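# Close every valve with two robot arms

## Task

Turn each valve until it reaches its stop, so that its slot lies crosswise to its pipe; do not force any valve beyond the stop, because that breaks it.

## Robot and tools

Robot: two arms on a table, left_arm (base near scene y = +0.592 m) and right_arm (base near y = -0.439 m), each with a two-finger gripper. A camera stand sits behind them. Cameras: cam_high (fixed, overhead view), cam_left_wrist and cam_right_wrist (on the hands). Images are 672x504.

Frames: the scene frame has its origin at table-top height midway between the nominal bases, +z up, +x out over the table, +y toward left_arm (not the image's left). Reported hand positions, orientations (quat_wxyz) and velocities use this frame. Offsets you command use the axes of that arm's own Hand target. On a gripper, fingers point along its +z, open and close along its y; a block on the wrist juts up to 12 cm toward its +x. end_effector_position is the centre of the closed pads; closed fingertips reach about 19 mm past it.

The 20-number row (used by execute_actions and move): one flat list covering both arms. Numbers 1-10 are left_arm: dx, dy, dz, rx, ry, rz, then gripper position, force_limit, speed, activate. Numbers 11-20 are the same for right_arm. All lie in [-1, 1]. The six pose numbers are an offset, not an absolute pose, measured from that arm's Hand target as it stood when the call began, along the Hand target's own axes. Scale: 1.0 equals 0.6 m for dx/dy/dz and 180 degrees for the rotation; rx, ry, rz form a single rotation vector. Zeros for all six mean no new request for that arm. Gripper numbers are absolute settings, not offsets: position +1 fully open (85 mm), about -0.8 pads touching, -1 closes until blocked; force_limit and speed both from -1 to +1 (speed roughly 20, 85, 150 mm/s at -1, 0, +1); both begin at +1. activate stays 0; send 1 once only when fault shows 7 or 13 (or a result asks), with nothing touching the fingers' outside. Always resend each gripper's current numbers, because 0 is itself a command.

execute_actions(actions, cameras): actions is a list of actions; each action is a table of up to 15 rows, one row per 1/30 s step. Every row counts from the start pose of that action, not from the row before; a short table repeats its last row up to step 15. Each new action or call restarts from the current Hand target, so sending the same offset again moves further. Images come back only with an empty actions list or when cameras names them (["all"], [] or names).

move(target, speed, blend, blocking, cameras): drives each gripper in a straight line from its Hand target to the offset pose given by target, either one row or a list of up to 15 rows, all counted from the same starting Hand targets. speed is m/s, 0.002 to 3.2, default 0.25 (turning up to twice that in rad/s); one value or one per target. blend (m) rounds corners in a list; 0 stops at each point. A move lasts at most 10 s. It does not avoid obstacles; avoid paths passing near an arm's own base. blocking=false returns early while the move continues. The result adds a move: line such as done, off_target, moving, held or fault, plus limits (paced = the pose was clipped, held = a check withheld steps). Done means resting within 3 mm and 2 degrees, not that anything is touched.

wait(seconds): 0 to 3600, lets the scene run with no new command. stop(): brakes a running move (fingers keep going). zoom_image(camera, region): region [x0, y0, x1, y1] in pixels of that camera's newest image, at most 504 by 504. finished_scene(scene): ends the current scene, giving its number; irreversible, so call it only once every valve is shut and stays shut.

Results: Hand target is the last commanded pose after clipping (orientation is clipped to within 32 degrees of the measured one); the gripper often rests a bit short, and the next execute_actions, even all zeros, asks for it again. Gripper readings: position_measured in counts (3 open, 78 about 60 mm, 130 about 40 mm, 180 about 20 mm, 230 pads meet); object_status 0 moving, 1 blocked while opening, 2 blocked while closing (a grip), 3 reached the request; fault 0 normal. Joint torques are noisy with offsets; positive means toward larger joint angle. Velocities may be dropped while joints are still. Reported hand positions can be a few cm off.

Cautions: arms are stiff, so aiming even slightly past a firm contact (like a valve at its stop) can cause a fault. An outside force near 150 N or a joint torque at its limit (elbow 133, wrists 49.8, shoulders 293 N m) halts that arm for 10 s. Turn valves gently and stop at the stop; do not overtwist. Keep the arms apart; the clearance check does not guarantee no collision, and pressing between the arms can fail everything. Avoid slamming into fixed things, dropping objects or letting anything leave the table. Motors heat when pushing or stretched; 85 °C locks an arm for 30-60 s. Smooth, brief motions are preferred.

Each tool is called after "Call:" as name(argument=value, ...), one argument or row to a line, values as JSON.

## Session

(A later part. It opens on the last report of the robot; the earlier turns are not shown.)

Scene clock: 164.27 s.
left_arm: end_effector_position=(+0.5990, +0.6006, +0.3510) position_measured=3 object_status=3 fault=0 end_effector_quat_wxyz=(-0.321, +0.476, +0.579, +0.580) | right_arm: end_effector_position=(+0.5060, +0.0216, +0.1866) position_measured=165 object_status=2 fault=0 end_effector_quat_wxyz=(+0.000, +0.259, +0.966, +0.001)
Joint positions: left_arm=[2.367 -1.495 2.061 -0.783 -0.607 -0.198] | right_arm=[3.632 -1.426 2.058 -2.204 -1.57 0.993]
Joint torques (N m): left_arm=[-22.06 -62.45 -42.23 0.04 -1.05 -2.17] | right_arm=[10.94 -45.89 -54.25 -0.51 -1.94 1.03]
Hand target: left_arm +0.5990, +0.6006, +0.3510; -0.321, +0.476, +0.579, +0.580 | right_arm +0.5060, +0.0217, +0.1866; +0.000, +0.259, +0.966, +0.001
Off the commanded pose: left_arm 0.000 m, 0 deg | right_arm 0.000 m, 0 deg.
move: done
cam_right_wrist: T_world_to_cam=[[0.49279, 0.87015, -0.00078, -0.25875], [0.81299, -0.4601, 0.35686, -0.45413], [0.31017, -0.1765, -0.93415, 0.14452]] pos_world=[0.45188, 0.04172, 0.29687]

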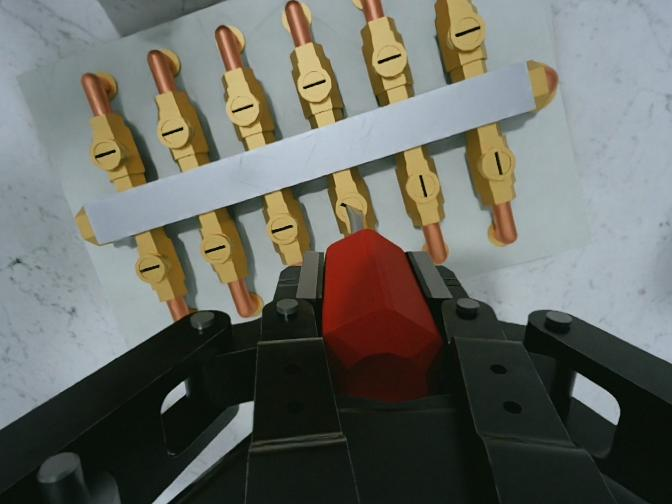

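Call:
move(
  target=[0,0,0,0,0,0,1,1,1,0,-0.0012,-0.0030,0.008,0,0,-0.005,-0.98,1,-1,0],
  speed=0.04,
  cameras=["cam_right_wrist"],
)

Call:
zoom_image(
  camera="cam_right_wrist",
  region=[325, 175, 385, 235],
)

Scene clock: 165.20 s.
left_arm: end_effector_position=(+0.5990, +0.6006, +0.3510) position_measured=3 object_status=3 fault=0 end_effector_quat_wxyz=(-0.321, +0.476, +0.579, +0.580) | right_arm: end_effector_position=(+0.5057, +0.0198, +0.1819) position_measured=165 object_status=2 fault=0 end_effector_quat_wxyz=(+0.000, +0.251, +0.968, +0.001)
Joint positions: left_arm=[2.367 -1.495 2.061 -0.783 -0.607 -0.198] | right_arm=[3.63 -1.423 2.065 -2.214 -1.57 0.976]
Joint torques (N m): left_arm=[-21.35 -61.33 -41.62 0.03 -0.57 -2.08] | right_arm=[-15.59 -45.8 -37.31 -11.18 -1.29 -2.84]
Hand target: left_arm +0.5990, +0.6006, +0.3510; -0.321, +0.476, +0.579, +0.580 | right_arm +0.5057, +0.0197, +0.1818; +0.000, +0.251, +0.968, +0.001
Off the commanded pose: left_arm 0.000 m, 0 deg | right_arm 0.000 m, 0 deg.
move: done
cam_right_wrist: T_world_to_cam=[[0.47958, 0.8775, -0.00083, -0.25047], [0.81983, -0.44772, 0.35696, -0.4568], [0.31287, -0.17187, -0.93412, 0.13843]] pos_world=[0.4513, 0.03906, 0.29217]

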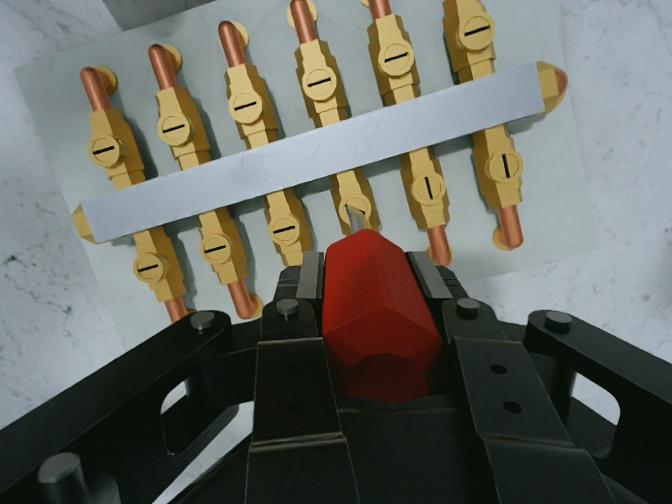

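Scaled by 8.400 from the camera's image (finer frame: 960x720).

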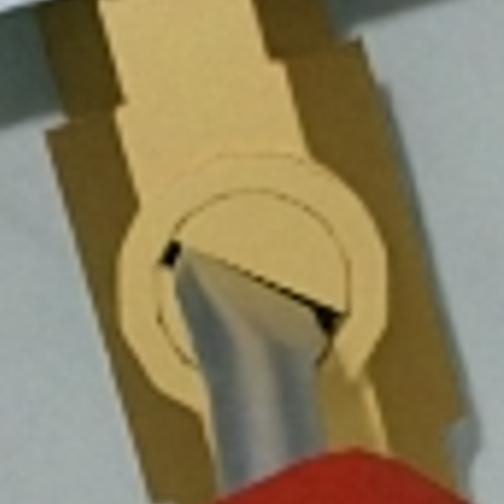

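Call:
move(
  target=[
    [0,0,0,0,0,0,1,1,1,0,0.0000,0.0001,0.0028,0,0,0.004,-0.98,1,-1,0],
    [0,0,0,0,0,0,1,1,1,0,0.0000,0.0001,0.0048,0,0,0.004,-0.98,1,-1,0],
  ],
  speed=0.01,
  cameras=["cam_right_wrist"],
)

Call:
zoom_image(
  camera="cam_right_wrist",
  region=[325, 175, 385, 235],
)

Scene clock: 166.43 s.
left_arm: end_effector_position=(+0.5990, +0.6006, +0.3510) position_measured=3 object_status=3 fault=0 end_effector_quat_wxyz=(-0.321, +0.476, +0.579, +0.580) | right_arm: end_effector_position=(+0.5058, +0.0198, +0.1791) position_measured=165 object_status=2 fault=0 end_effector_quat_wxyz=(+0.000, +0.257, +0.966, +0.001)
Joint positions: left_arm=[2.367 -1.495 2.061 -0.783 -0.607 -0.198] | right_arm=[3.629 -1.42 2.067 -2.219 -1.57 0.988]
Joint torques (N m): left_arm=[-18.95 -61.91 -42.4 0.22 -0.09 -1.66] | right_arm=[1.95 -40.85 -33.31 -10.19 1.87 0.81]
Hand target: left_arm +0.5990, +0.6006, +0.3510; -0.321, +0.476, +0.579, +0.580 | right_arm +0.5057, +0.0198, +0.1789; +0.000, +0.257, +0.966, +0.001
Off the commanded pose: left_arm 0.000 m, 0 deg | right_arm 0.000 m, 0 deg.
move: done
cam_right_wrist: T_world_to_cam=[[0.49024, 0.87159, -0.00074, -0.25584], [0.81431, -0.45771, 0.35693, -0.45292], [0.31076, -0.17559, -0.93413, 0.13692]] pos_world=[0.45169, 0.03973, 0.28937]

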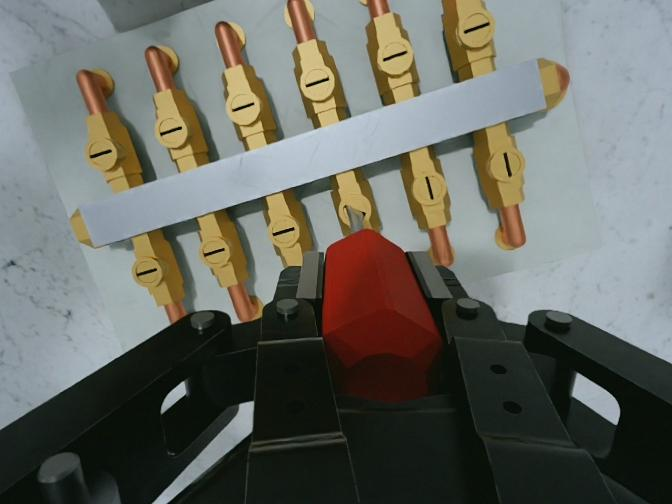

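Scaled by 8.400 from the camera's image (finer frame: 960x720).

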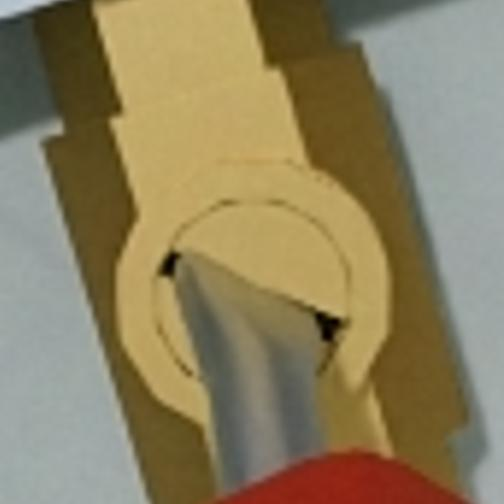

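Call:
move(
  target=[
    [0,0,0,0,0,0,1,1,1,0,0,0,0.0014,0,0,0,-0.98,1,-1,0],
    [0,0,0,0,0,0,1,1,1,0,0.0005,0.0017,0.0014,0,0,-0.1111,-0.98,1,-1,0],
    [0,0,0,0,0,0,1,1,1,0,0.0012,0.0028,0.0014,0,0,-0.2,-0.98,1,-1,0],
    [0,0,0,0,0,0,1,1,1,0,0.0021,0.0036,0.0014,0,0,-0.2722,-0.98,1,-1,0],
    [0,0,0,0,0,0,1,1,1,0,0.0023,0.0037,0.0014,0,0,-0.2889,-0.98,1,-1,0],
  ],
  speed=[0.01,0.3,0.3,0.3,0.3],
  blend=[0,0.002,0.002,0.002,0.002],
  cameras=["cam_right_wrist"],
)

Call:
zoom_image(
  camera="cam_right_wrist",
  region=[325, 175, 385, 235],
)

Scene clock: 169.03 s.
left_arm: end_effector_position=(+0.5990, +0.6006, +0.3510) position_measured=3 object_status=3 fault=0 end_effector_quat_wxyz=(-0.321, +0.476, +0.579, +0.580) | right_arm: end_effector_position=(+0.5057, +0.0224, +0.1781) position_measured=165 object_status=2 fault=0 end_effector_quat_wxyz=(+0.000, -0.192, +0.981, +0.001)
Joint positions: left_arm=[2.367 -1.495 2.061 -0.783 -0.607 -0.198] | right_arm=[3.633 -1.416 2.065 -2.221 -1.57 0.084]
Joint torques (N m): left_arm=[-19.68 -63.2 -42.4 0.2 -0.48 -2.58] | right_arm=[7.3 -51.35 -33.45 -2.06 10.33 -4.55]
Hand target: left_arm +0.5990, +0.6006, +0.3510; -0.321, +0.476, +0.579, +0.580 | right_arm +0.5056, +0.0224, +0.1781; +0.000, -0.193, +0.981, +0.001
Off the commanded pose: left_arm 0.000 m, 0 deg | right_arm 0.000 m, 0 deg.
move: done
cam_right_wrist: T_world_to_cam=[[-0.38464, 0.92307, -0.00111, 0.18324], [0.86173, 0.35951, 0.35801, -0.49378], [0.33087, 0.13675, -0.93372, 0.11919]] pos_world=[0.45655, -0.00793, 0.28827]

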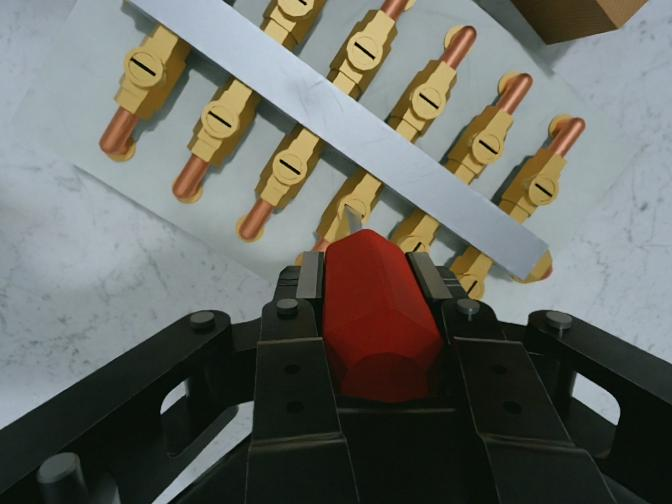

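Scaled by 8.400 from the camera's image (finer frame: 960x720).

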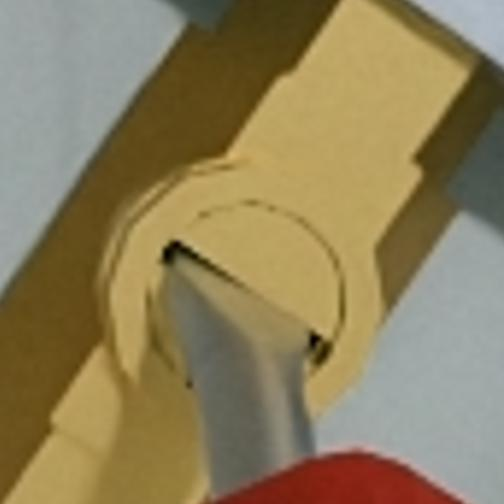

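Call:
move(
  target=[
    [0,0,0,0,0,0,1,1,1,0,0,-0.0006,0,0,0,0.03,-0.98,1,-1,0],
    [0,0,0,0,0,0,1,1,1,0,0,-0.0006,-0.0143,0,0,0.03,-0.98,1,-1,0],
    [0,0,0,0,0,0,1,1,1,0,-0.0322,0.0495,-0.0143,0,0,0.55,-0.98,1,-1,0],
  ],
  speed=[0.1,0.06,0.4],
  cameras=["cam_right_wrist"],
)

Call:
zoom_image(
  camera="cam_right_wrist",
  region=[325, 175, 385, 235],
)

Scene clock: 173.40 s.
left_arm: end_effector_position=(+0.5990, +0.6006, +0.3510) position_measured=3 object_status=3 fault=0 end_effector_quat_wxyz=(-0.321, +0.476, +0.579, +0.580) | right_arm: end_effector_position=(+0.5123, +0.0572, +0.1867) position_measured=165 object_status=2 fault=0 end_effector_quat_wxyz=(+0.000, +0.621, +0.784, +0.001)
Joint positions: left_arm=[2.367 -1.495 2.061 -0.783 -0.607 -0.198] | right_arm=[3.673 -1.382 2.005 -2.194 -1.57 1.852]
Joint torques (N m): left_arm=[-18.47 -63.44 -42.86 0.02 -0.54 -1.87] | right_arm=[10.56 -51.29 -54.19 -0.57 -2.01 0.98]
Hand target: left_arm +0.5990, +0.6006, +0.3510; -0.321, +0.476, +0.579, +0.580 | right_arm +0.5123, +0.0572, +0.1867; +0.000, +0.621, +0.784, +0.001
Off the commanded pose: left_arm 0.000 m, 0 deg | right_arm 0.000 m, 0 deg.
move: done
cam_right_wrist: T_world_to_cam=[[0.97172, 0.23615, -0.00141, -0.5018], [0.22116, -0.9079, 0.35609, -0.11402], [0.08281, -0.34633, -0.93445, 0.2751]] pos_world=[0.49004, 0.11026, 0.29696]

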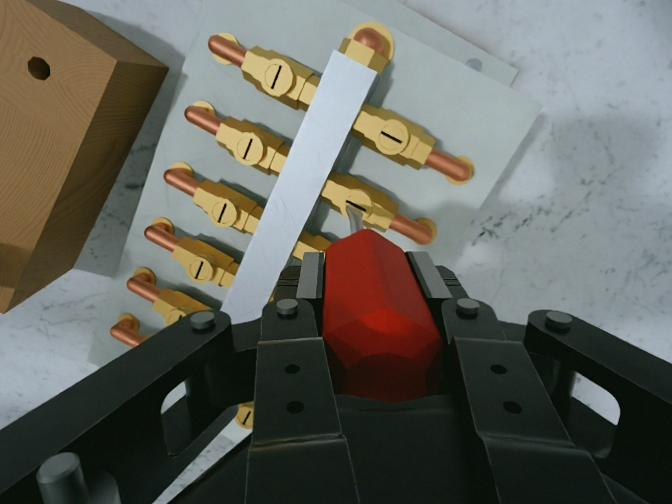

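Scaled by 8.400 from the camera's image (finer frame: 960x720).

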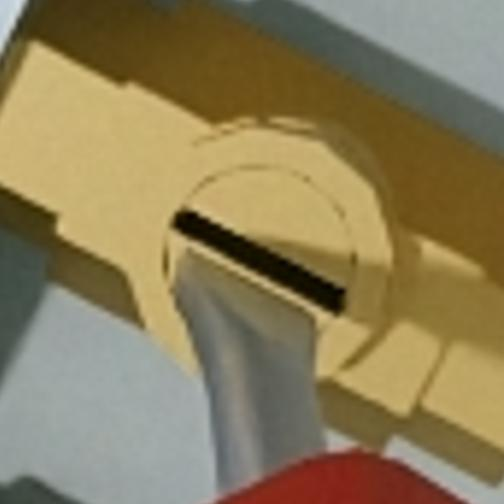

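Call:
move(
  target=[0,0,0,0,0,0,1,1,1,0,0.0006,0.0012,0.008,0,0,0.012,-0.98,1,-1,0],
  speed=0.04,
  cameras=["cam_right_wrist"],
)

Call:
zoom_image(
  camera="cam_right_wrist",
  region=[325, 175, 385, 235],
)

Scene clock: 174.47 s.
left_arm: end_effector_position=(+0.5990, +0.6006, +0.3510) position_measured=3 object_status=3 fault=0 end_effector_quat_wxyz=(-0.321, +0.476, +0.579, +0.580) | right_arm: end_effector_position=(+0.5129, +0.0577, +0.1819) position_measured=165 object_status=2 fault=0 end_effector_quat_wxyz=(+0.000, +0.636, +0.772, +0.001)
Joint positions: left_arm=[2.367 -1.495 2.061 -0.783 -0.607 -0.198] | right_arm=[3.674 -1.376 2.007 -2.203 -1.57 1.89]
Joint torques (N m): left_arm=[-18.37 -60.68 -42.23 0 -0.73 -1.72] | right_arm=[10.31 -50.65 -36.72 -11.14 -0.94 0.78]
Hand target: left_arm +0.5990, +0.6006, +0.3510; -0.321, +0.476, +0.579, +0.580 | right_arm +0.5129, +0.0577, +0.1819; +0.000, +0.636, +0.772, +0.001
Off the commanded pose: left_arm 0.000 m, 0 deg | right_arm 0.000 m, 0 deg.
move: done
cam_right_wrist: T_world_to_cam=[[0.97991, 0.19942, -0.00148, -0.50456], [0.18686, -0.91557, 0.35611, -0.09393], [0.06965, -0.34924, -0.93444, 0.27777]] pos_world=[0.49263, 0.11163, 0.29226]

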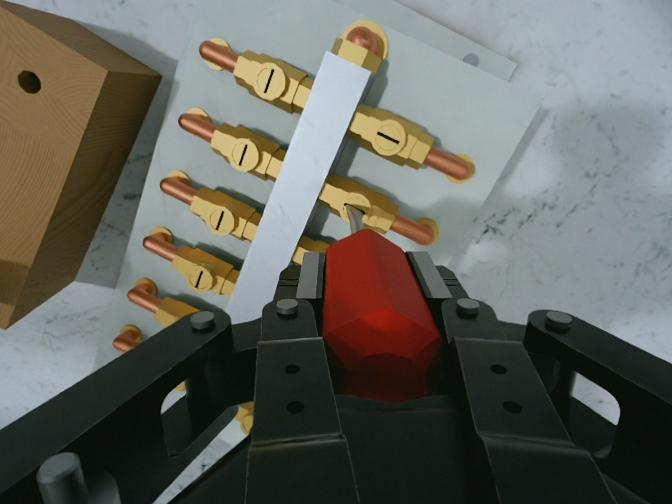

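Scaled by 8.400 from the camera's image (finer frame: 960x720).

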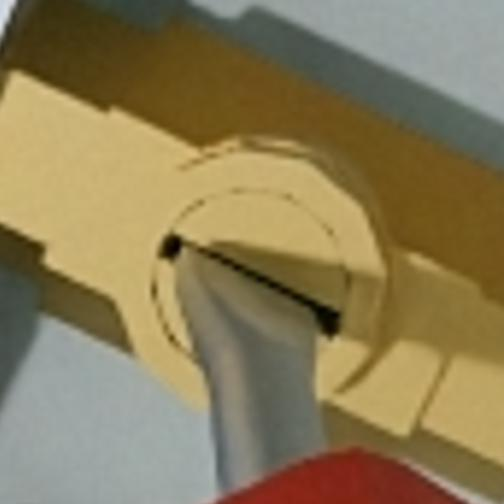

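Call:
move(
  target=[
    [0,0,0,0,0,0,1,1,1,0,0.0001,0.0000,0.0028,0,0,0.006,-0.98,1,-1,0],
    [0,0,0,0,0,0,1,1,1,0,0.0001,0.0000,0.0049,0,0,0.006,-0.98,1,-1,0],
  ],
  speed=0.01,
  cameras=["cam_right_wrist"],
)

Call:
zoom_image(
  camera="cam_right_wrist",
  region=[325, 175, 385, 235],
)

Scene clock: 176.00 s.
left_arm: end_effector_position=(+0.5990, +0.6006, +0.3510) position_measured=3 object_status=3 fault=0 end_effector_quat_wxyz=(-0.321, +0.476, +0.579, +0.580) | right_arm: end_effector_position=(+0.5129, +0.0578, +0.1791) position_measured=165 object_status=2 fault=0 end_effector_quat_wxyz=(+0.000, +0.643, +0.766, +0.001)
Joint positions: left_arm=[2.367 -1.495 2.061 -0.783 -0.607 -0.198] | right_arm=[3.674 -1.373 2.009 -2.208 -1.57 1.909]
Joint torques (N m): left_arm=[-21.58 -61.1 -41.93 -0.12 -1.06 -2.39] | right_arm=[12.2 -47.5 -36.17 -11.64 -1.14 0.79]
Hand target: left_arm +0.5990, +0.6006, +0.3510; -0.321, +0.476, +0.579, +0.580 | right_arm +0.5129, +0.0578, +0.1790; +0.000, +0.643, +0.766, +0.001
Off the commanded pose: left_arm 0.000 m, 0 deg | right_arm 0.000 m, 0 deg.
move: done
cam_right_wrist: T_world_to_cam=[[0.98355, 0.18062, -0.00151, -0.50535], [0.16931, -0.919, 0.35605, -0.08371], [0.06293, -0.35045, -0.93446, 0.27868]] pos_world=[0.49368, 0.11201, 0.28946]

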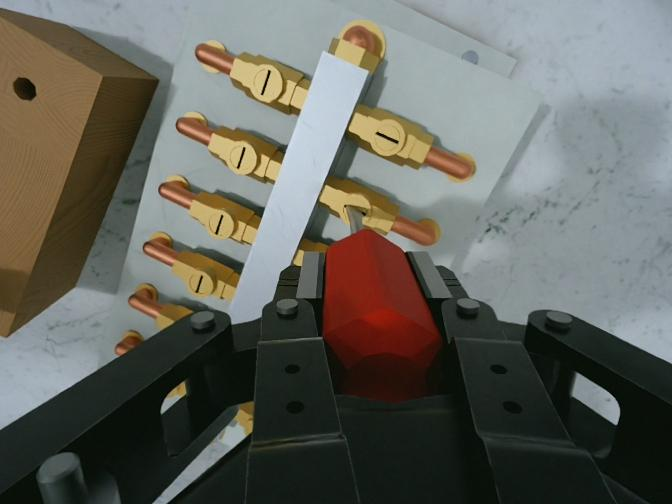

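Scaled by 8.400 from the camera's image (finer frame: 960x720).

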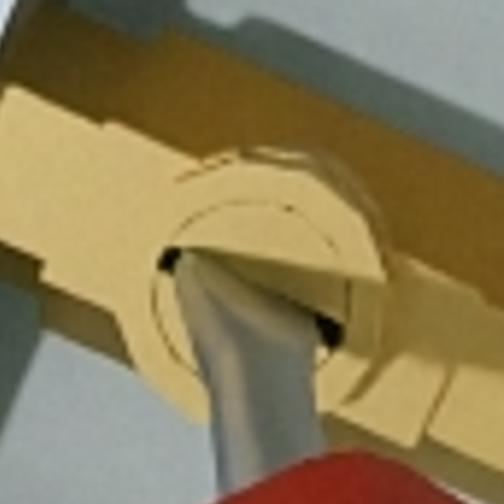

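Call:
move(
  target=[
    [0,0,0,0,0,0,1,1,1,0,0,0,0.0015,0,0,0,-0.98,1,-1,0],
    [0,0,0,0,0,0,1,1,1,0,0.0006,0.0020,0.0015,0,0,-0.1333,-0.98,1,-1,0],
    [0,0,0,0,0,0,1,1,1,0,0.0020,0.0035,0.0015,0,0,-0.2667,-0.98,1,-1,0],
    [0,0,0,0,0,0,1,1,1,0,0.0039,0.0044,0.0015,0,0,-0.4,-0.98,1,-1,0],
    [0,0,0,0,0,0,1,1,1,0,0.0060,0.0044,0.0015,0,0,-0.5333,-0.98,1,-1,0],
    [0,0,0,0,0,0,1,1,1,0,0.0065,0.0043,0.0015,0,0,-0.5667,-0.98,1,-1,0],
  ],
  speed=[0.01,0.3,0.3,0.3,0.3,0.3],
  blend=[0,0.002,0.002,0.002,0.002,0.002],
  cameras=["cam_right_wrist"],
)

Call:
zoom_image(
  camera="cam_right_wrist",
  region=[325, 175, 385, 235],
)

Scene clock: 180.13 s.
left_arm: end_effector_position=(+0.5990, +0.6006, +0.3510) position_measured=3 object_status=3 fault=0 end_effector_quat_wxyz=(-0.321, +0.476, +0.579, +0.580) | right_arm: end_effector_position=(+0.5148, +0.0621, +0.1781) position_measured=165 object_status=2 fault=0 end_effector_quat_wxyz=(+0.000, -0.190, +0.982, +0.001)
Joint positions: left_arm=[2.367 -1.495 2.061 -0.783 -0.607 -0.198] | right_arm=[3.678 -1.365 2.002 -2.208 -1.57 0.133]
Joint torques (N m): left_arm=[-20.35 -62.05 -42.71 -0.02 -0.58 -1.8] | right_arm=[14.35 -44.96 -40.53 -3.75 13.23 -4.02]
Hand target: left_arm +0.5990, +0.6006, +0.3510; -0.321, +0.476, +0.579, +0.580 | right_arm +0.5148, +0.0621, +0.1781; +0.000, -0.191, +0.982, +0.001
Off the commanded pose: left_arm 0.000 m, 0 deg | right_arm 0.000 m, 0 deg.
move: done
cam_right_wrist: T_world_to_cam=[[-0.38083, 0.92464, -0.00107, 0.14805], [0.86319, 0.35594, 0.35807, -0.51646], [0.33147, 0.13544, -0.9337, 0.11051]] pos_world=[0.46555, 0.03196, 0.28827]

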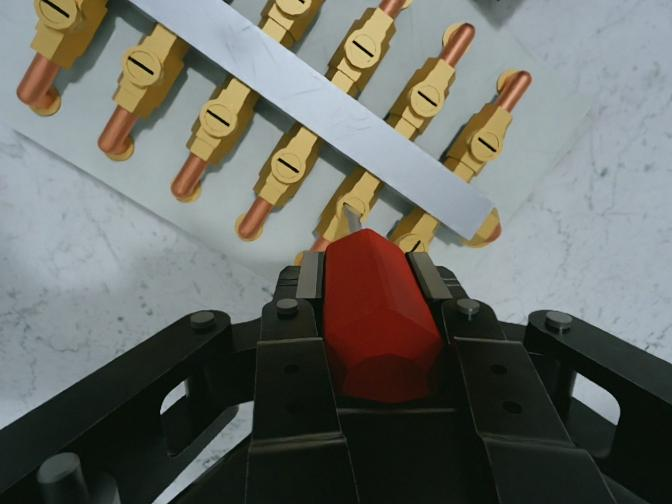

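Scaled by 8.400 from the camera's image (finer frame: 960x720).

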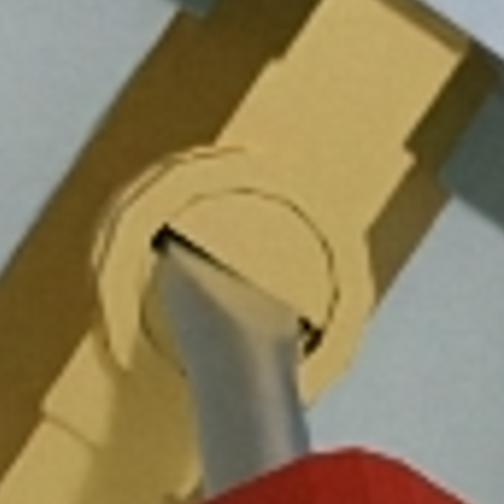

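Call:
move(
  target=[
    [0,0,0,0,0,0,1,1,1,0,0,-0.0006,0,0,0,0.03,-0.98,1,-1,0],
    [0,0,0,0,0,0,1,1,1,0,0,-0.0006,-0.0143,0,0,0.03,-0.98,1,-1,0],
    [0,0,0,0,0,0,1,1,1,0,-0.0320,0.0500,-0.0143,0,0,0.564,-0.98,1,-1,0],
  ],
  speed=[0.1,0.06,0.4],
  cameras=["cam_right_wrist"],
)

Call:
zoom_image(
  camera="cam_right_wrist",
  region=[325, 175, 385, 235],
)

Scene clock: 184.43 s.
left_arm: end_effector_position=(+0.5990, +0.6006, +0.3510) position_measured=3 object_status=3 fault=0 end_effector_quat_wxyz=(-0.321, +0.476, +0.579, +0.580) | right_arm: end_effector_position=(+0.5213, +0.0971, +0.1867) position_measured=165 object_status=2 fault=0 end_effector_quat_wxyz=(+0.000, +0.640, +0.769, +0.001)
Joint positions: left_arm=[2.367 -1.495 2.061 -0.783 -0.607 -0.198] | right_arm=[3.715 -1.331 1.939 -2.18 -1.57 1.942]
Joint torques (N m): left_arm=[-19.61 -61.84 -41.88 -0.46 -0.43 -1.67] | right_arm=[11.17 -54.81 -54.95 -0.61 -1.75 0.86]
Hand target: left_arm +0.5990, +0.6006, +0.3510; -0.321, +0.476, +0.579, +0.580 | right_arm +0.5213, +0.0971, +0.1867; +0.000, +0.640, +0.769, +0.001
Off the commanded pose: left_arm 0.000 m, 0 deg | right_arm 0.000 m, 0 deg.
move: done
cam_right_wrist: T_world_to_cam=[[0.98195, 0.18915, -0.00154, -0.52077], [0.17729, -0.91748, 0.3561, -0.05605], [0.06594, -0.34994, -0.93445, 0.2973]] pos_world=[0.5017, 0.15112, 0.29696]

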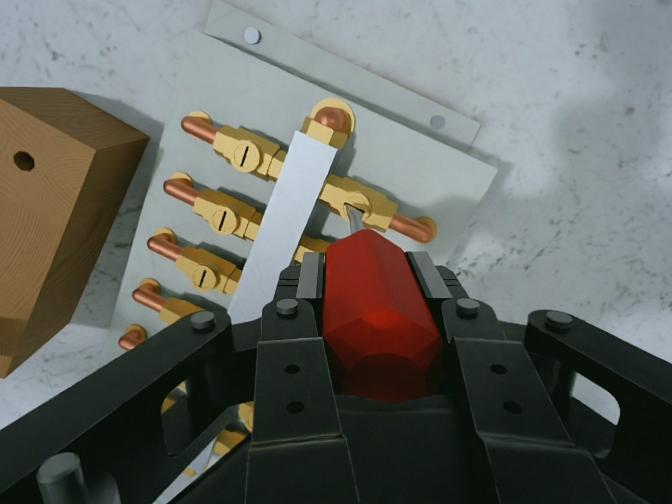

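Scaled by 8.400 from the camera's image (finer frame: 960x720).

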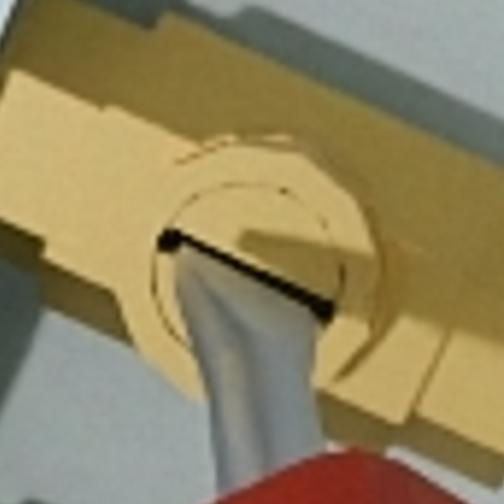

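Call:
move(
  target=[0,0,0,0,0,0,1,1,1,0,-0.0006,-0.0001,0.0083,0,0,0.002,-0.98,1,-1,0],
  speed=0.04,
  cameras=["cam_right_wrist"],
)

Call:
zoom_image(
  camera="cam_right_wrist",
  region=[325, 175, 385, 235],
)

Scene clock: 185.10 s.
left_arm: end_effector_position=(+0.5990, +0.6006, +0.3510) position_measured=3 object_status=3 fault=0 end_effector_quat_wxyz=(-0.321, +0.476, +0.579, +0.580) | right_arm: end_effector_position=(+0.5213, +0.0967, +0.1819) position_measured=165 object_status=2 fault=0 end_effector_quat_wxyz=(+0.000, +0.642, +0.767, +0.001)
Joint positions: left_arm=[2.367 -1.495 2.061 -0.783 -0.607 -0.198] | right_arm=[3.715 -1.327 1.944 -2.189 -1.57 1.948]
Joint torques (N m): left_arm=[-19.13 -61.34 -42.25 -0.1 -0.93 -1.85] | right_arm=[-14.48 -55.65 -37.86 -12.15 -2.05 1.03]
Hand target: left_arm +0.5990, +0.6006, +0.3510; -0.321, +0.476, +0.579, +0.580 | right_arm +0.5214, +0.0967, +0.1817; +0.000, +0.642, +0.767, +0.001
Off the commanded pose: left_arm 0.000 m, 0 deg | right_arm 0.000 m, 0 deg.
move: done
cam_right_wrist: T_world_to_cam=[[0.98314, 0.18285, -0.00151, -0.52067], [0.1714, -0.9186, 0.35609, -0.05145], [0.06373, -0.35034, -0.93445, 0.29389]] pos_world=[0.50198, 0.15091, 0.29216]

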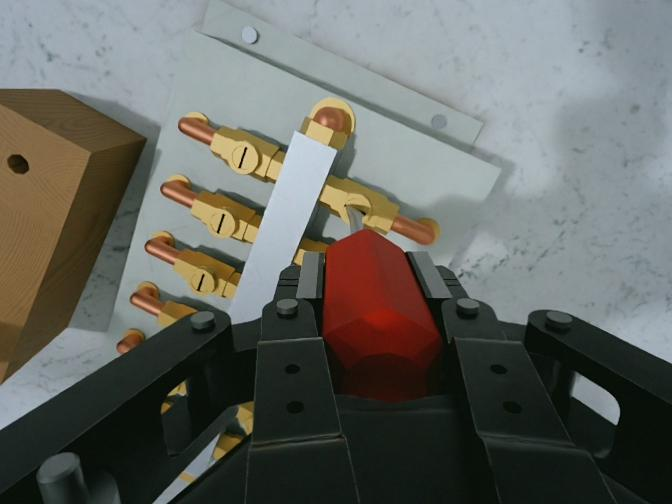

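Scaled by 8.400 from the camera's image (finer frame: 960x720).

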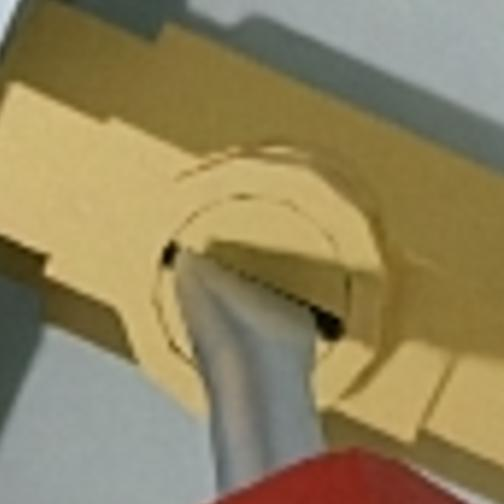

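Call:
move(
  target=[
    [0,0,0,0,0,0,1,1,1,0,0.0002,0.0001,0.0028,0,0,0.004,-0.98,1,-1,0],
    [0,0,0,0,0,0,1,1,1,0,0.0002,0.0001,0.0047,0,0,0.004,-0.98,1,-1,0],
  ],
  speed=0.01,
  cameras=["cam_right_wrist"],
)

Call:
zoom_image(
  camera="cam_right_wrist",
  region=[325, 175, 385, 235],
)

Scene clock: 186.23 s.
left_arm: end_effector_position=(+0.5990, +0.6006, +0.3510) position_measured=3 object_status=3 fault=0 end_effector_quat_wxyz=(-0.321, +0.476, +0.579, +0.580) | right_arm: end_effector_position=(+0.5214, +0.0968, +0.1791) position_measured=165 object_status=2 fault=0 end_effector_quat_wxyz=(+0.000, +0.647, +0.763, +0.001)
Joint positions: left_arm=[2.367 -1.495 2.061 -0.783 -0.607 -0.198] | right_arm=[3.715 -1.324 1.946 -2.194 -1.57 1.96]
Joint torques (N m): left_arm=[-21.23 -62.02 -42.84 -0.09 -1.21 -1.59] | right_arm=[7.15 -49.6 -36.04 -13.19 -0.14 0.59]
Hand target: left_arm +0.5990, +0.6006, +0.3510; -0.321, +0.476, +0.579, +0.580 | right_arm +0.5214, +0.0968, +0.1789; +0.000, +0.647, +0.762, +0.001
Off the commanded pose: left_arm 0.000 m, 0 deg | right_arm 0.000 m, 0 deg.
move: done
cam_right_wrist: T_world_to_cam=[[0.98538, 0.17039, -0.00148, -0.52074], [0.15974, -0.92069, 0.35611, -0.04405], [0.05931, -0.35114, -0.93444, 0.2937]] pos_world=[0.50275, 0.1513, 0.28936]

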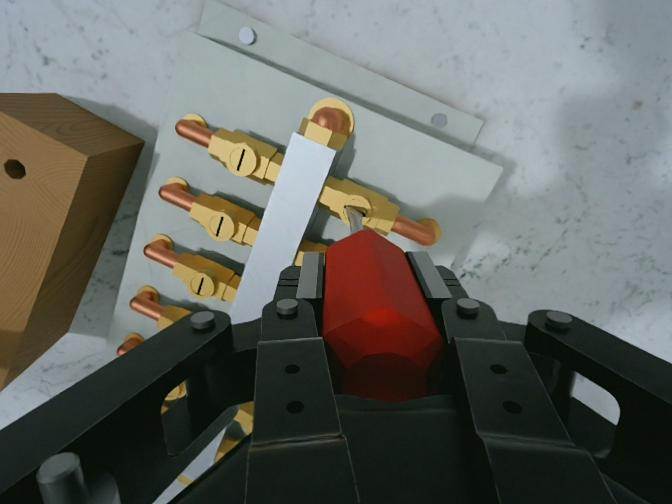

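Scaled by 8.400 from the camera's image (finer frame: 960x720).

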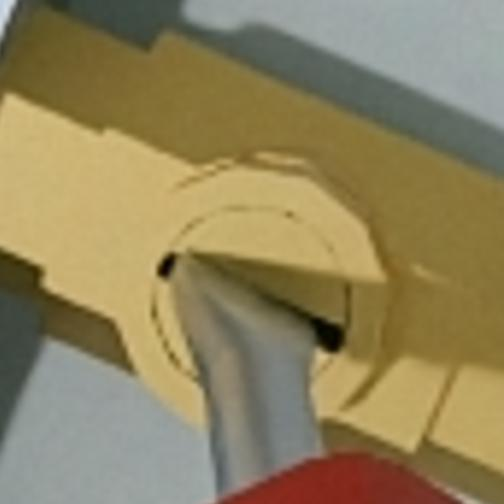

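Call:
move(
  target=[
    [0,0,0,0,0,0,1,1,1,0,0,0,0.0014,0,0,0,-0.98,1,-1,0],
    [0,0,0,0,0,0,1,1,1,0,0.0006,0.0020,0.0014,0,0,-0.1333,-0.98,1,-1,0],
    [0,0,0,0,0,0,1,1,1,0,0.0020,0.0035,0.0014,0,0,-0.2667,-0.98,1,-1,0],
    [0,0,0,0,0,0,1,1,1,0,0.0039,0.0044,0.0014,0,0,-0.4,-0.98,1,-1,0],
    [0,0,0,0,0,0,1,1,1,0,0.0060,0.0044,0.0014,0,0,-0.5333,-0.98,1,-1,0],
    [0,0,0,0,0,0,1,1,1,0,0.0065,0.0043,0.0014,0,0,-0.57,-0.98,1,-1,0],
  ],
  speed=[0.01,0.3,0.3,0.3,0.3,0.3],
  blend=[0,0.002,0.002,0.002,0.002,0.002],
  cameras=["cam_right_wrist"],
)

Call:
zoom_image(
  camera="cam_right_wrist",
  region=[325, 175, 385, 235],
)

Scene clock: 190.27 s.
left_arm: end_effector_position=(+0.5990, +0.6006, +0.3510) position_measured=3 object_status=3 fault=0 end_effector_quat_wxyz=(-0.321, +0.476, +0.579, +0.580) | right_arm: end_effector_position=(+0.5233, +0.1011, +0.1781) position_measured=165 object_status=2 fault=0 end_effector_quat_wxyz=(+0.000, -0.190, +0.982, +0.001)
Joint positions: left_arm=[2.367 -1.495 2.061 -0.783 -0.607 -0.198] | right_arm=[3.718 -1.316 1.938 -2.194 -1.57 0.174]
Joint torques (N m): left_arm=[-19.36 -61.87 -41.08 -0.2 -0.67 -1.86] | right_arm=[16.96 -45.49 -39.58 -4.7 14.06 -4.17]
Hand target: left_arm +0.5990, +0.6006, +0.3510; -0.321, +0.476, +0.579, +0.580 | right_arm +0.5233, +0.1011, +0.1781; +0.000, -0.191, +0.982, +0.001
Off the commanded pose: left_arm 0.000 m, 0 deg | right_arm 0.000 m, 0 deg.
move: done
cam_right_wrist: T_world_to_cam=[[-0.38083, 0.92464, -0.00107, 0.11523], [0.86319, 0.35594, 0.35807, -0.53768], [0.33147, 0.13544, -0.9337, 0.10241]] pos_world=[0.47405, 0.07096, 0.28827]

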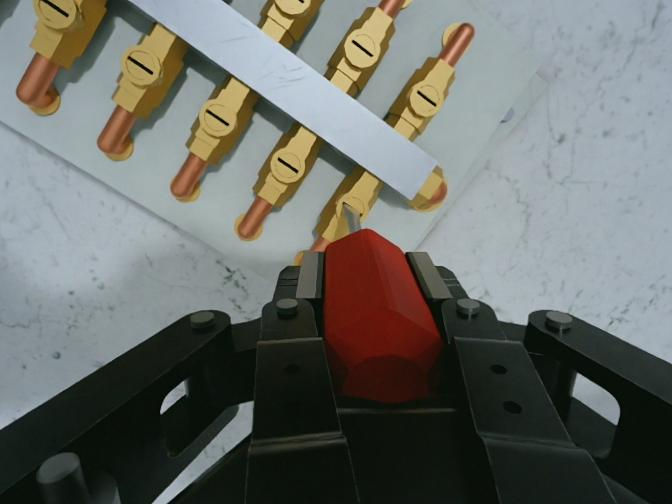

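Scaled by 8.400 from the camera's image (finer frame: 960x720).

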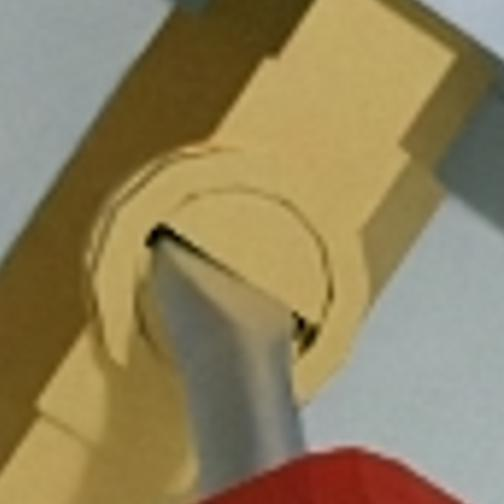

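Call:
move(
  target=[
    [0,0,0,0,0,0,1,1,1,0,0,-0.0006,0,0,0,0.03,-0.98,1,-1,0],
    [0,0,0,0,0,0,1,1,1,0,0,-0.0006,-0.0615,0,0,0.03,-0.98,1,-1,0],
    [0,0,0,0,0,0,1,1,1,0,0.0888,0.0574,-0.0615,0,0,0.0444,-0.98,1,-1,0],
    [0,0,0,0,0,0,1,1,1,0,0.0888,0.0574,0.0052,0,0,0.0444,-0.98,1,-1,0],
  ],
  speed=[0.1,0.1,0.3,0.1],
  cameras=["cam_right_wrist"],
)

Call:
zoom_image(
  camera="cam_right_wrist",
  region=[325, 175, 385, 235],
)

Scene clock: 193.73 s.
left_arm: end_effector_position=(+0.5990, +0.6006, +0.3510) position_measured=3 object_status=3 fault=0 end_effector_quat_wxyz=(-0.321, +0.476, +0.579, +0.580) | right_arm: end_effector_position=(+0.4610, +0.1131, +0.1751) position_measured=165 object_status=2 fault=0 end_effector_quat_wxyz=(+0.000, -0.122, +0.993, +0.001)
Joint positions: left_arm=[2.367 -1.495 2.061 -0.783 -0.607 -0.198] | right_arm=[3.78 -1.362 2.004 -2.214 -1.57 0.375]
Joint torques (N m): left_arm=[-23.13 -63.72 -42.58 0.04 -0.33 -1.95] | right_arm=[10.74 -50.74 -37.08 -11.54 -1.91 0.87]
Hand target: left_arm +0.5990, +0.6006, +0.3510; -0.321, +0.476, +0.579, +0.580 | right_arm +0.4610, +0.1131, +0.1749; +0.000, -0.122, +0.993, +0.001
Off the commanded pose: left_arm 0.000 m, 0 deg | right_arm 0.000 m, 0 deg.
move: done
cam_right_wrist: T_world_to_cam=[[-0.24897, 0.96851, -0.00096, 0.01462], [0.90429, 0.23282, 0.35785, -0.49203], [0.3468, 0.08823, -0.93378, 0.11693]] pos_world=[0.40803, 0.09008, 0.28527]

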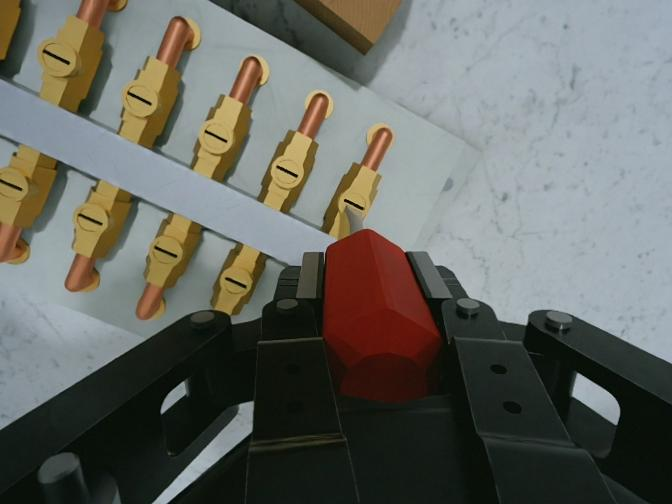

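Scaled by 8.400 from the camera's image (finer frame: 960x720).

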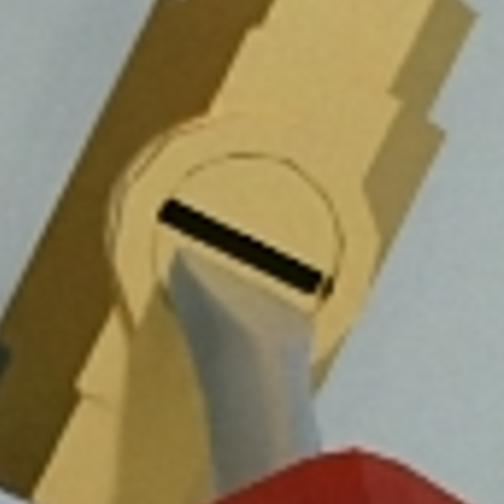

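Call:
zoom_image(
  camera="cam_right_wrist",
  region=[258, 142, 318, 202],
)

Call:
zoom_image(
  camera="cam_right_wrist",
  region=[188, 106, 248, 166],
)

Scaled by 8.400 from the camera's image (finer frame: 960x720).

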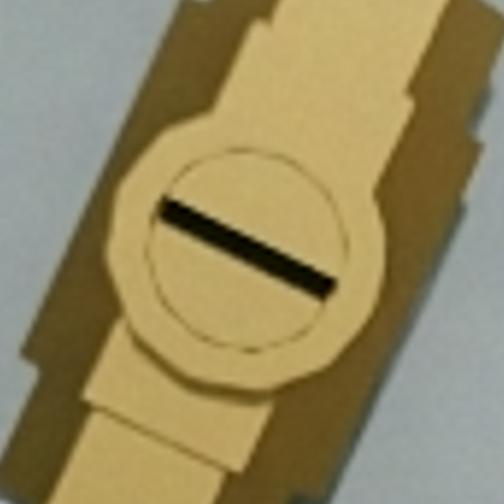

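Scaled by 8.400 from the camera's image (finer frame: 960x720).

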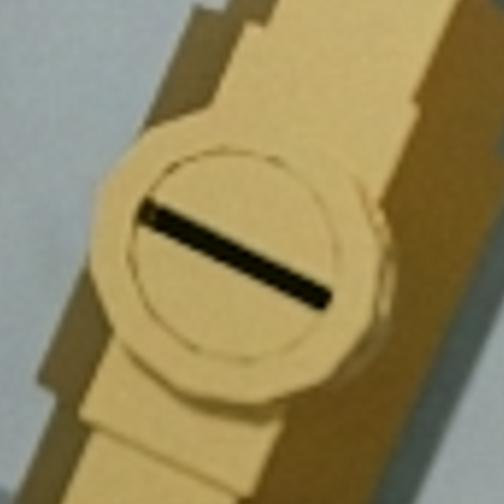

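Call:
move(
  target=[0,0,0,0,0,0,1,1,1,0,0.0019,-0.0005,0.0096,0,0,0.008,-0.98,1,-1,0],
  speed=0.04,
  cameras=["cam_right_wrist"],
)

Call:
zoom_image(
  camera="cam_right_wrist",
  region=[325, 175, 385, 235],
)

Scene clock: 194.83 s.
left_arm: end_effector_position=(+0.5990, +0.6006, +0.3510) position_measured=3 object_status=3 fault=0 end_effector_quat_wxyz=(-0.321, +0.476, +0.579, +0.580) | right_arm: end_effector_position=(+0.4600, +0.1126, +0.1692) position_measured=165 object_status=2 fault=0 end_effector_quat_wxyz=(+0.000, -0.109, +0.994, +0.001)
Joint positions: left_arm=[2.367 -1.495 2.061 -0.783 -0.607 -0.198] | right_arm=[3.78 -1.357 2.011 -2.225 -1.57 0.4]
Joint torques (N m): left_arm=[-19.65 -61.55 -42.14 -0.17 -0.67 -2.1] | right_arm=[11.45 -53.53 -36.93 -11.43 -0.1 0.54]
Hand target: left_arm +0.5990, +0.6006, +0.3510; -0.321, +0.476, +0.579, +0.580 | right_arm +0.4600, +0.1126, +0.1692; +0.000, -0.109, +0.994, +0.001
Off the commanded pose: left_arm 0.000 m, 0 deg | right_arm 0.000 m, 0 deg.
move: done
cam_right_wrist: T_world_to_cam=[[-0.22485, 0.97439, -0.00094, 0.00317], [0.90982, 0.21029, 0.35778, -0.48889], [0.34882, 0.07959, -0.9338, 0.11196]] pos_world=[0.40646, 0.09081, 0.27947]

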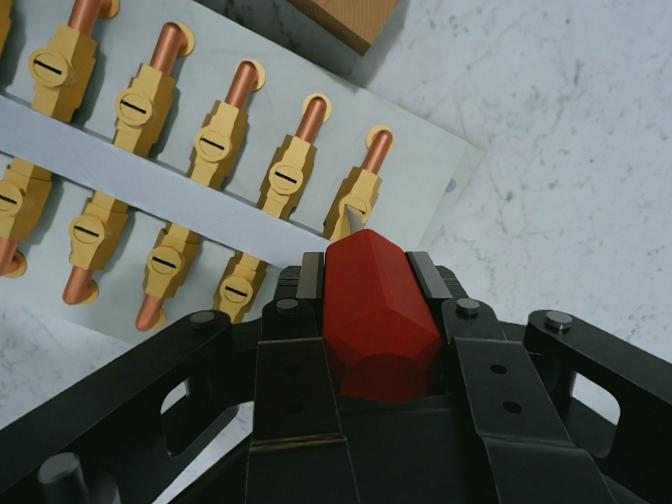

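Scaled by 8.400 from the camera's image (finer frame: 960x720).

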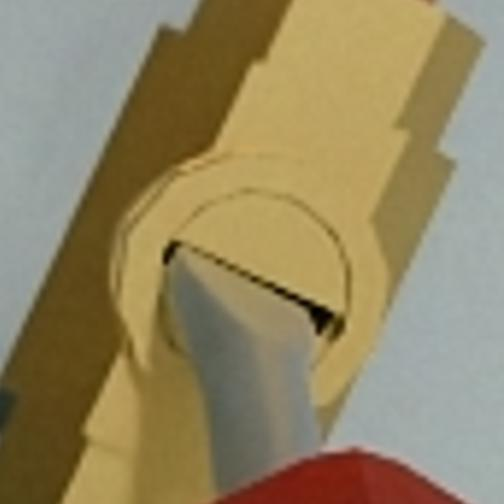

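Call:
move(
  target=[
    [0,0,0,0,0,0,1,1,1,0,0.0001,0.0001,0.0028,0,0,0.001,-0.98,1,-1,0],
    [0,0,0,0,0,0,1,1,1,0,0.0001,0.0001,0.006,0,0,0.001,-0.98,1,-1,0],
  ],
  speed=0.01,
  cameras=["cam_right_wrist"],
)

Call:
zoom_image(
  camera="cam_right_wrist",
  region=[325, 175, 385, 235],
)

Scene clock: 195.67 s.
left_arm: end_effector_position=(+0.5990, +0.6006, +0.3510) position_measured=3 object_status=3 fault=0 end_effector_quat_wxyz=(-0.321, +0.476, +0.579, +0.580) | right_arm: end_effector_position=(+0.4600, +0.1127, +0.1660) position_measured=165 object_status=2 fault=0 end_effector_quat_wxyz=(+0.000, -0.108, +0.994, +0.001)
Joint positions: left_arm=[2.367 -1.495 2.061 -0.783 -0.607 -0.198] | right_arm=[3.78 -1.353 2.013 -2.232 -1.57 0.403]
Joint torques (N m): left_arm=[-17.14 -61.94 -42.39 -0.27 -0.29 -1.89] | right_arm=[10.6 -28.22 -21.94 -9.41 0.12 0.78]
Hand target: left_arm +0.5990, +0.6006, +0.3510; -0.321, +0.476, +0.579, +0.580 | right_arm +0.4599, +0.1126, +0.1656; +0.000, -0.108, +0.994, +0.001
Off the commanded pose: left_arm 0.000 m, 0 deg | right_arm 0.000 m, 0 deg.
move: done
cam_right_wrist: T_world_to_cam=[[-0.22154, 0.97515, -0.00075, 0.00142], [0.91036, 0.2071, 0.35827, -0.48784], [0.34952, 0.07869, -0.93362, 0.1086]] pos_world=[0.40646, 0.0911, 0.27617]

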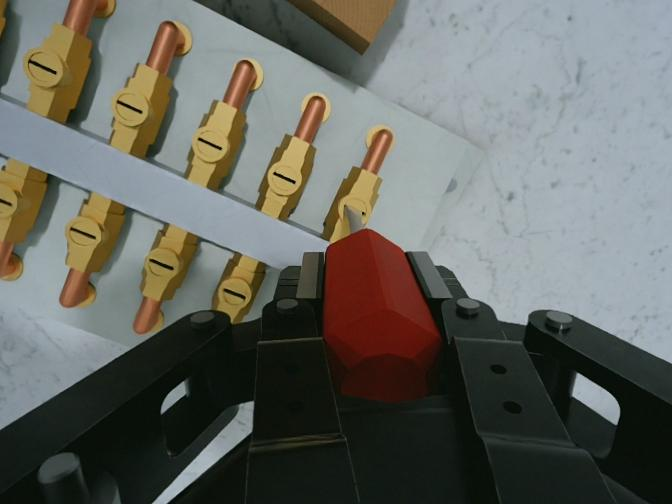

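Scaled by 8.400 from the camera's image (finer frame: 960x720).

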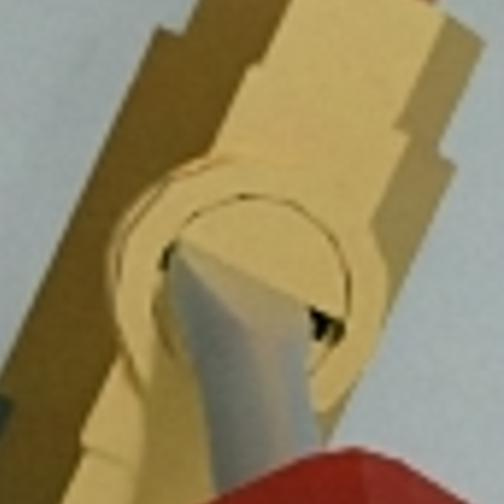

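Call:
move(
  target=[
    [0,0,0,0,0,0,1,1,1,0,0.0002,0.0006,0,0,0,-0.0389,-0.98,1,-1,0],
    [0,0,0,0,0,0,1,1,1,0,0.0002,0.0008,0,0,0,-0.0533,-0.98,1,-1,0],
  ],
  speed=0.2,
  blend=0.002,
  cameras=["cam_right_wrist"],
)

Call:
zoom_image(
  camera="cam_right_wrist",
  region=[325, 175, 385, 235],
)

Scene clock: 196.90 s.
left_arm: end_effector_position=(+0.5990, +0.6006, +0.3510) position_measured=3 object_status=3 fault=0 end_effector_quat_wxyz=(-0.321, +0.476, +0.579, +0.580) | right_arm: end_effector_position=(+0.4597, +0.1131, +0.1656) position_measured=165 object_status=2 fault=0 end_effector_quat_wxyz=(+0.000, -0.190, +0.982, +0.001)
Joint positions: left_arm=[2.367 -1.495 2.061 -0.783 -0.607 -0.198] | right_arm=[3.781 -1.353 2.013 -2.232 -1.57 0.237]
Joint torques (N m): left_arm=[-20.55 -64.78 -41.66 0.15 0.36 -1.31] | right_arm=[-6.01 -17.11 -22.68 6.6 4.28 -2.52]
Hand target: left_arm +0.5990, +0.6006, +0.3510; -0.321, +0.476, +0.579, +0.580 | right_arm +0.4597, +0.1131, +0.1656; +0.000, -0.190, +0.982, +0.001
Off the commanded pose: left_arm 0.000 m, 0 deg | right_arm 0.000 m, 0 deg.
move: done
cam_right_wrist: T_world_to_cam=[[-0.38061, 0.92473, -0.00108, 0.07977], [0.86329, 0.35574, 0.35803, -0.4825], [0.33147, 0.13534, -0.93371, 0.11024]] pos_world=[0.41035, 0.08296, 0.27577]

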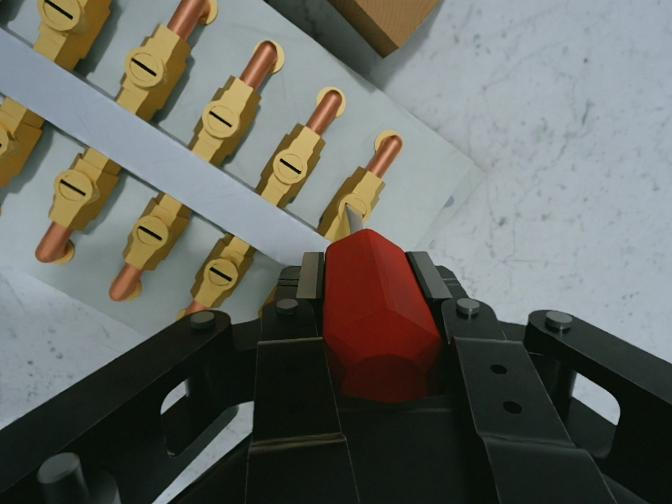

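Scaled by 8.400 from the camera's image (finer frame: 960x720).

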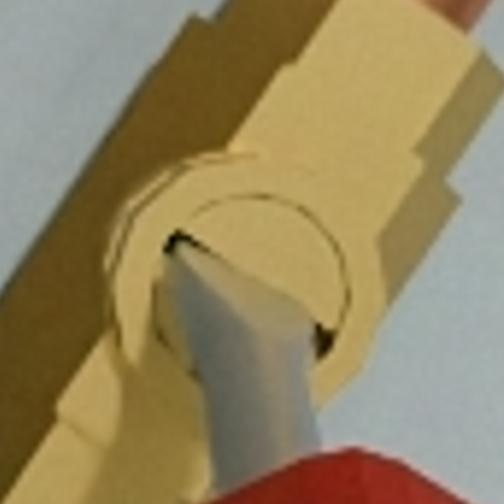

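Call:
move(
  target=[0,0,0,0,0,0,1,1,1,0,0,0.0002,0,0,0,-0.0111,-0.98,1,-1,0],
  speed=0.1,
  cameras=["cam_right_wrist"],
)

Call:
zoom_image(
  camera="cam_right_wrist",
  region=[325, 175, 385, 235],
)

Scene clock: 197.70 s.
left_arm: end_effector_position=(+0.5990, +0.6006, +0.3510) position_measured=3 object_status=3 fault=0 end_effector_quat_wxyz=(-0.321, +0.476, +0.579, +0.580) | right_arm: end_effector_position=(+0.4597, +0.1132, +0.1656) position_measured=165 object_status=2 fault=0 end_effector_quat_wxyz=(+0.000, -0.207, +0.978, +0.001)
Joint positions: left_arm=[2.367 -1.495 2.061 -0.783 -0.607 -0.198] | right_arm=[3.781 -1.353 2.013 -2.232 -1.57 0.202]
Joint torques (N m): left_arm=[-21.57 -62.04 -41.31 -0.44 -0.68 -1.89] | right_arm=[12.94 -16.21 -23.61 6.34 2.73 -2.51]
Hand target: left_arm +0.5990, +0.6006, +0.3510; -0.321, +0.476, +0.579, +0.580 | right_arm +0.4596, +0.1132, +0.1656; +0.000, -0.207, +0.978, +0.001
Off the commanded pose: left_arm 0.000 m, 0 deg | right_arm 0.000 m, 0 deg.
move: done
cam_right_wrist: T_world_to_cam=[[-0.41258, 0.91092, -0.00109, 0.09602], [0.85038, 0.38558, 0.35803, -0.47991], [0.32655, 0.14679, -0.93371, 0.11122]] pos_world=[0.4114, 0.08125, 0.27577]

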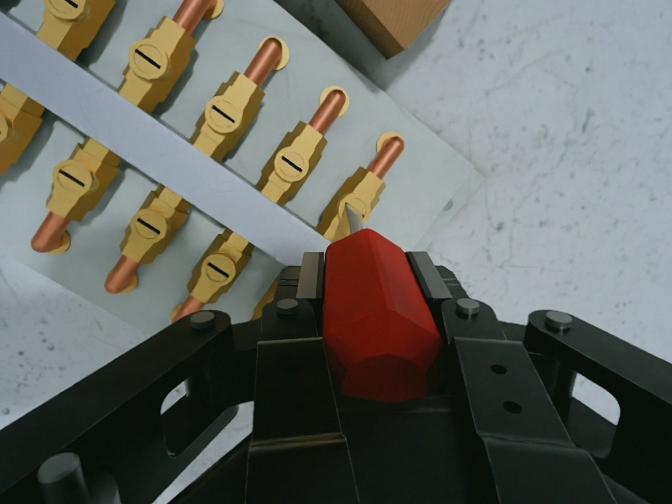

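Scaled by 8.400 from the camera's image (finer frame: 960x720).

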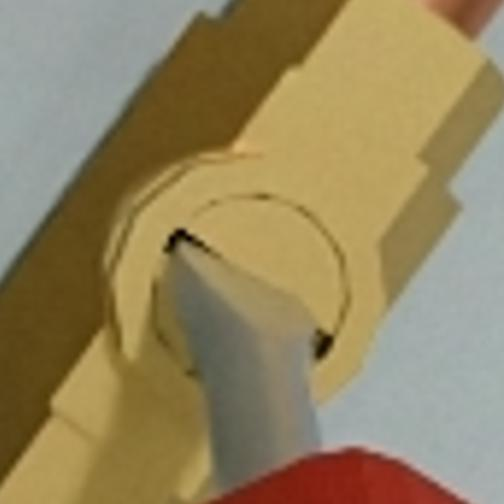

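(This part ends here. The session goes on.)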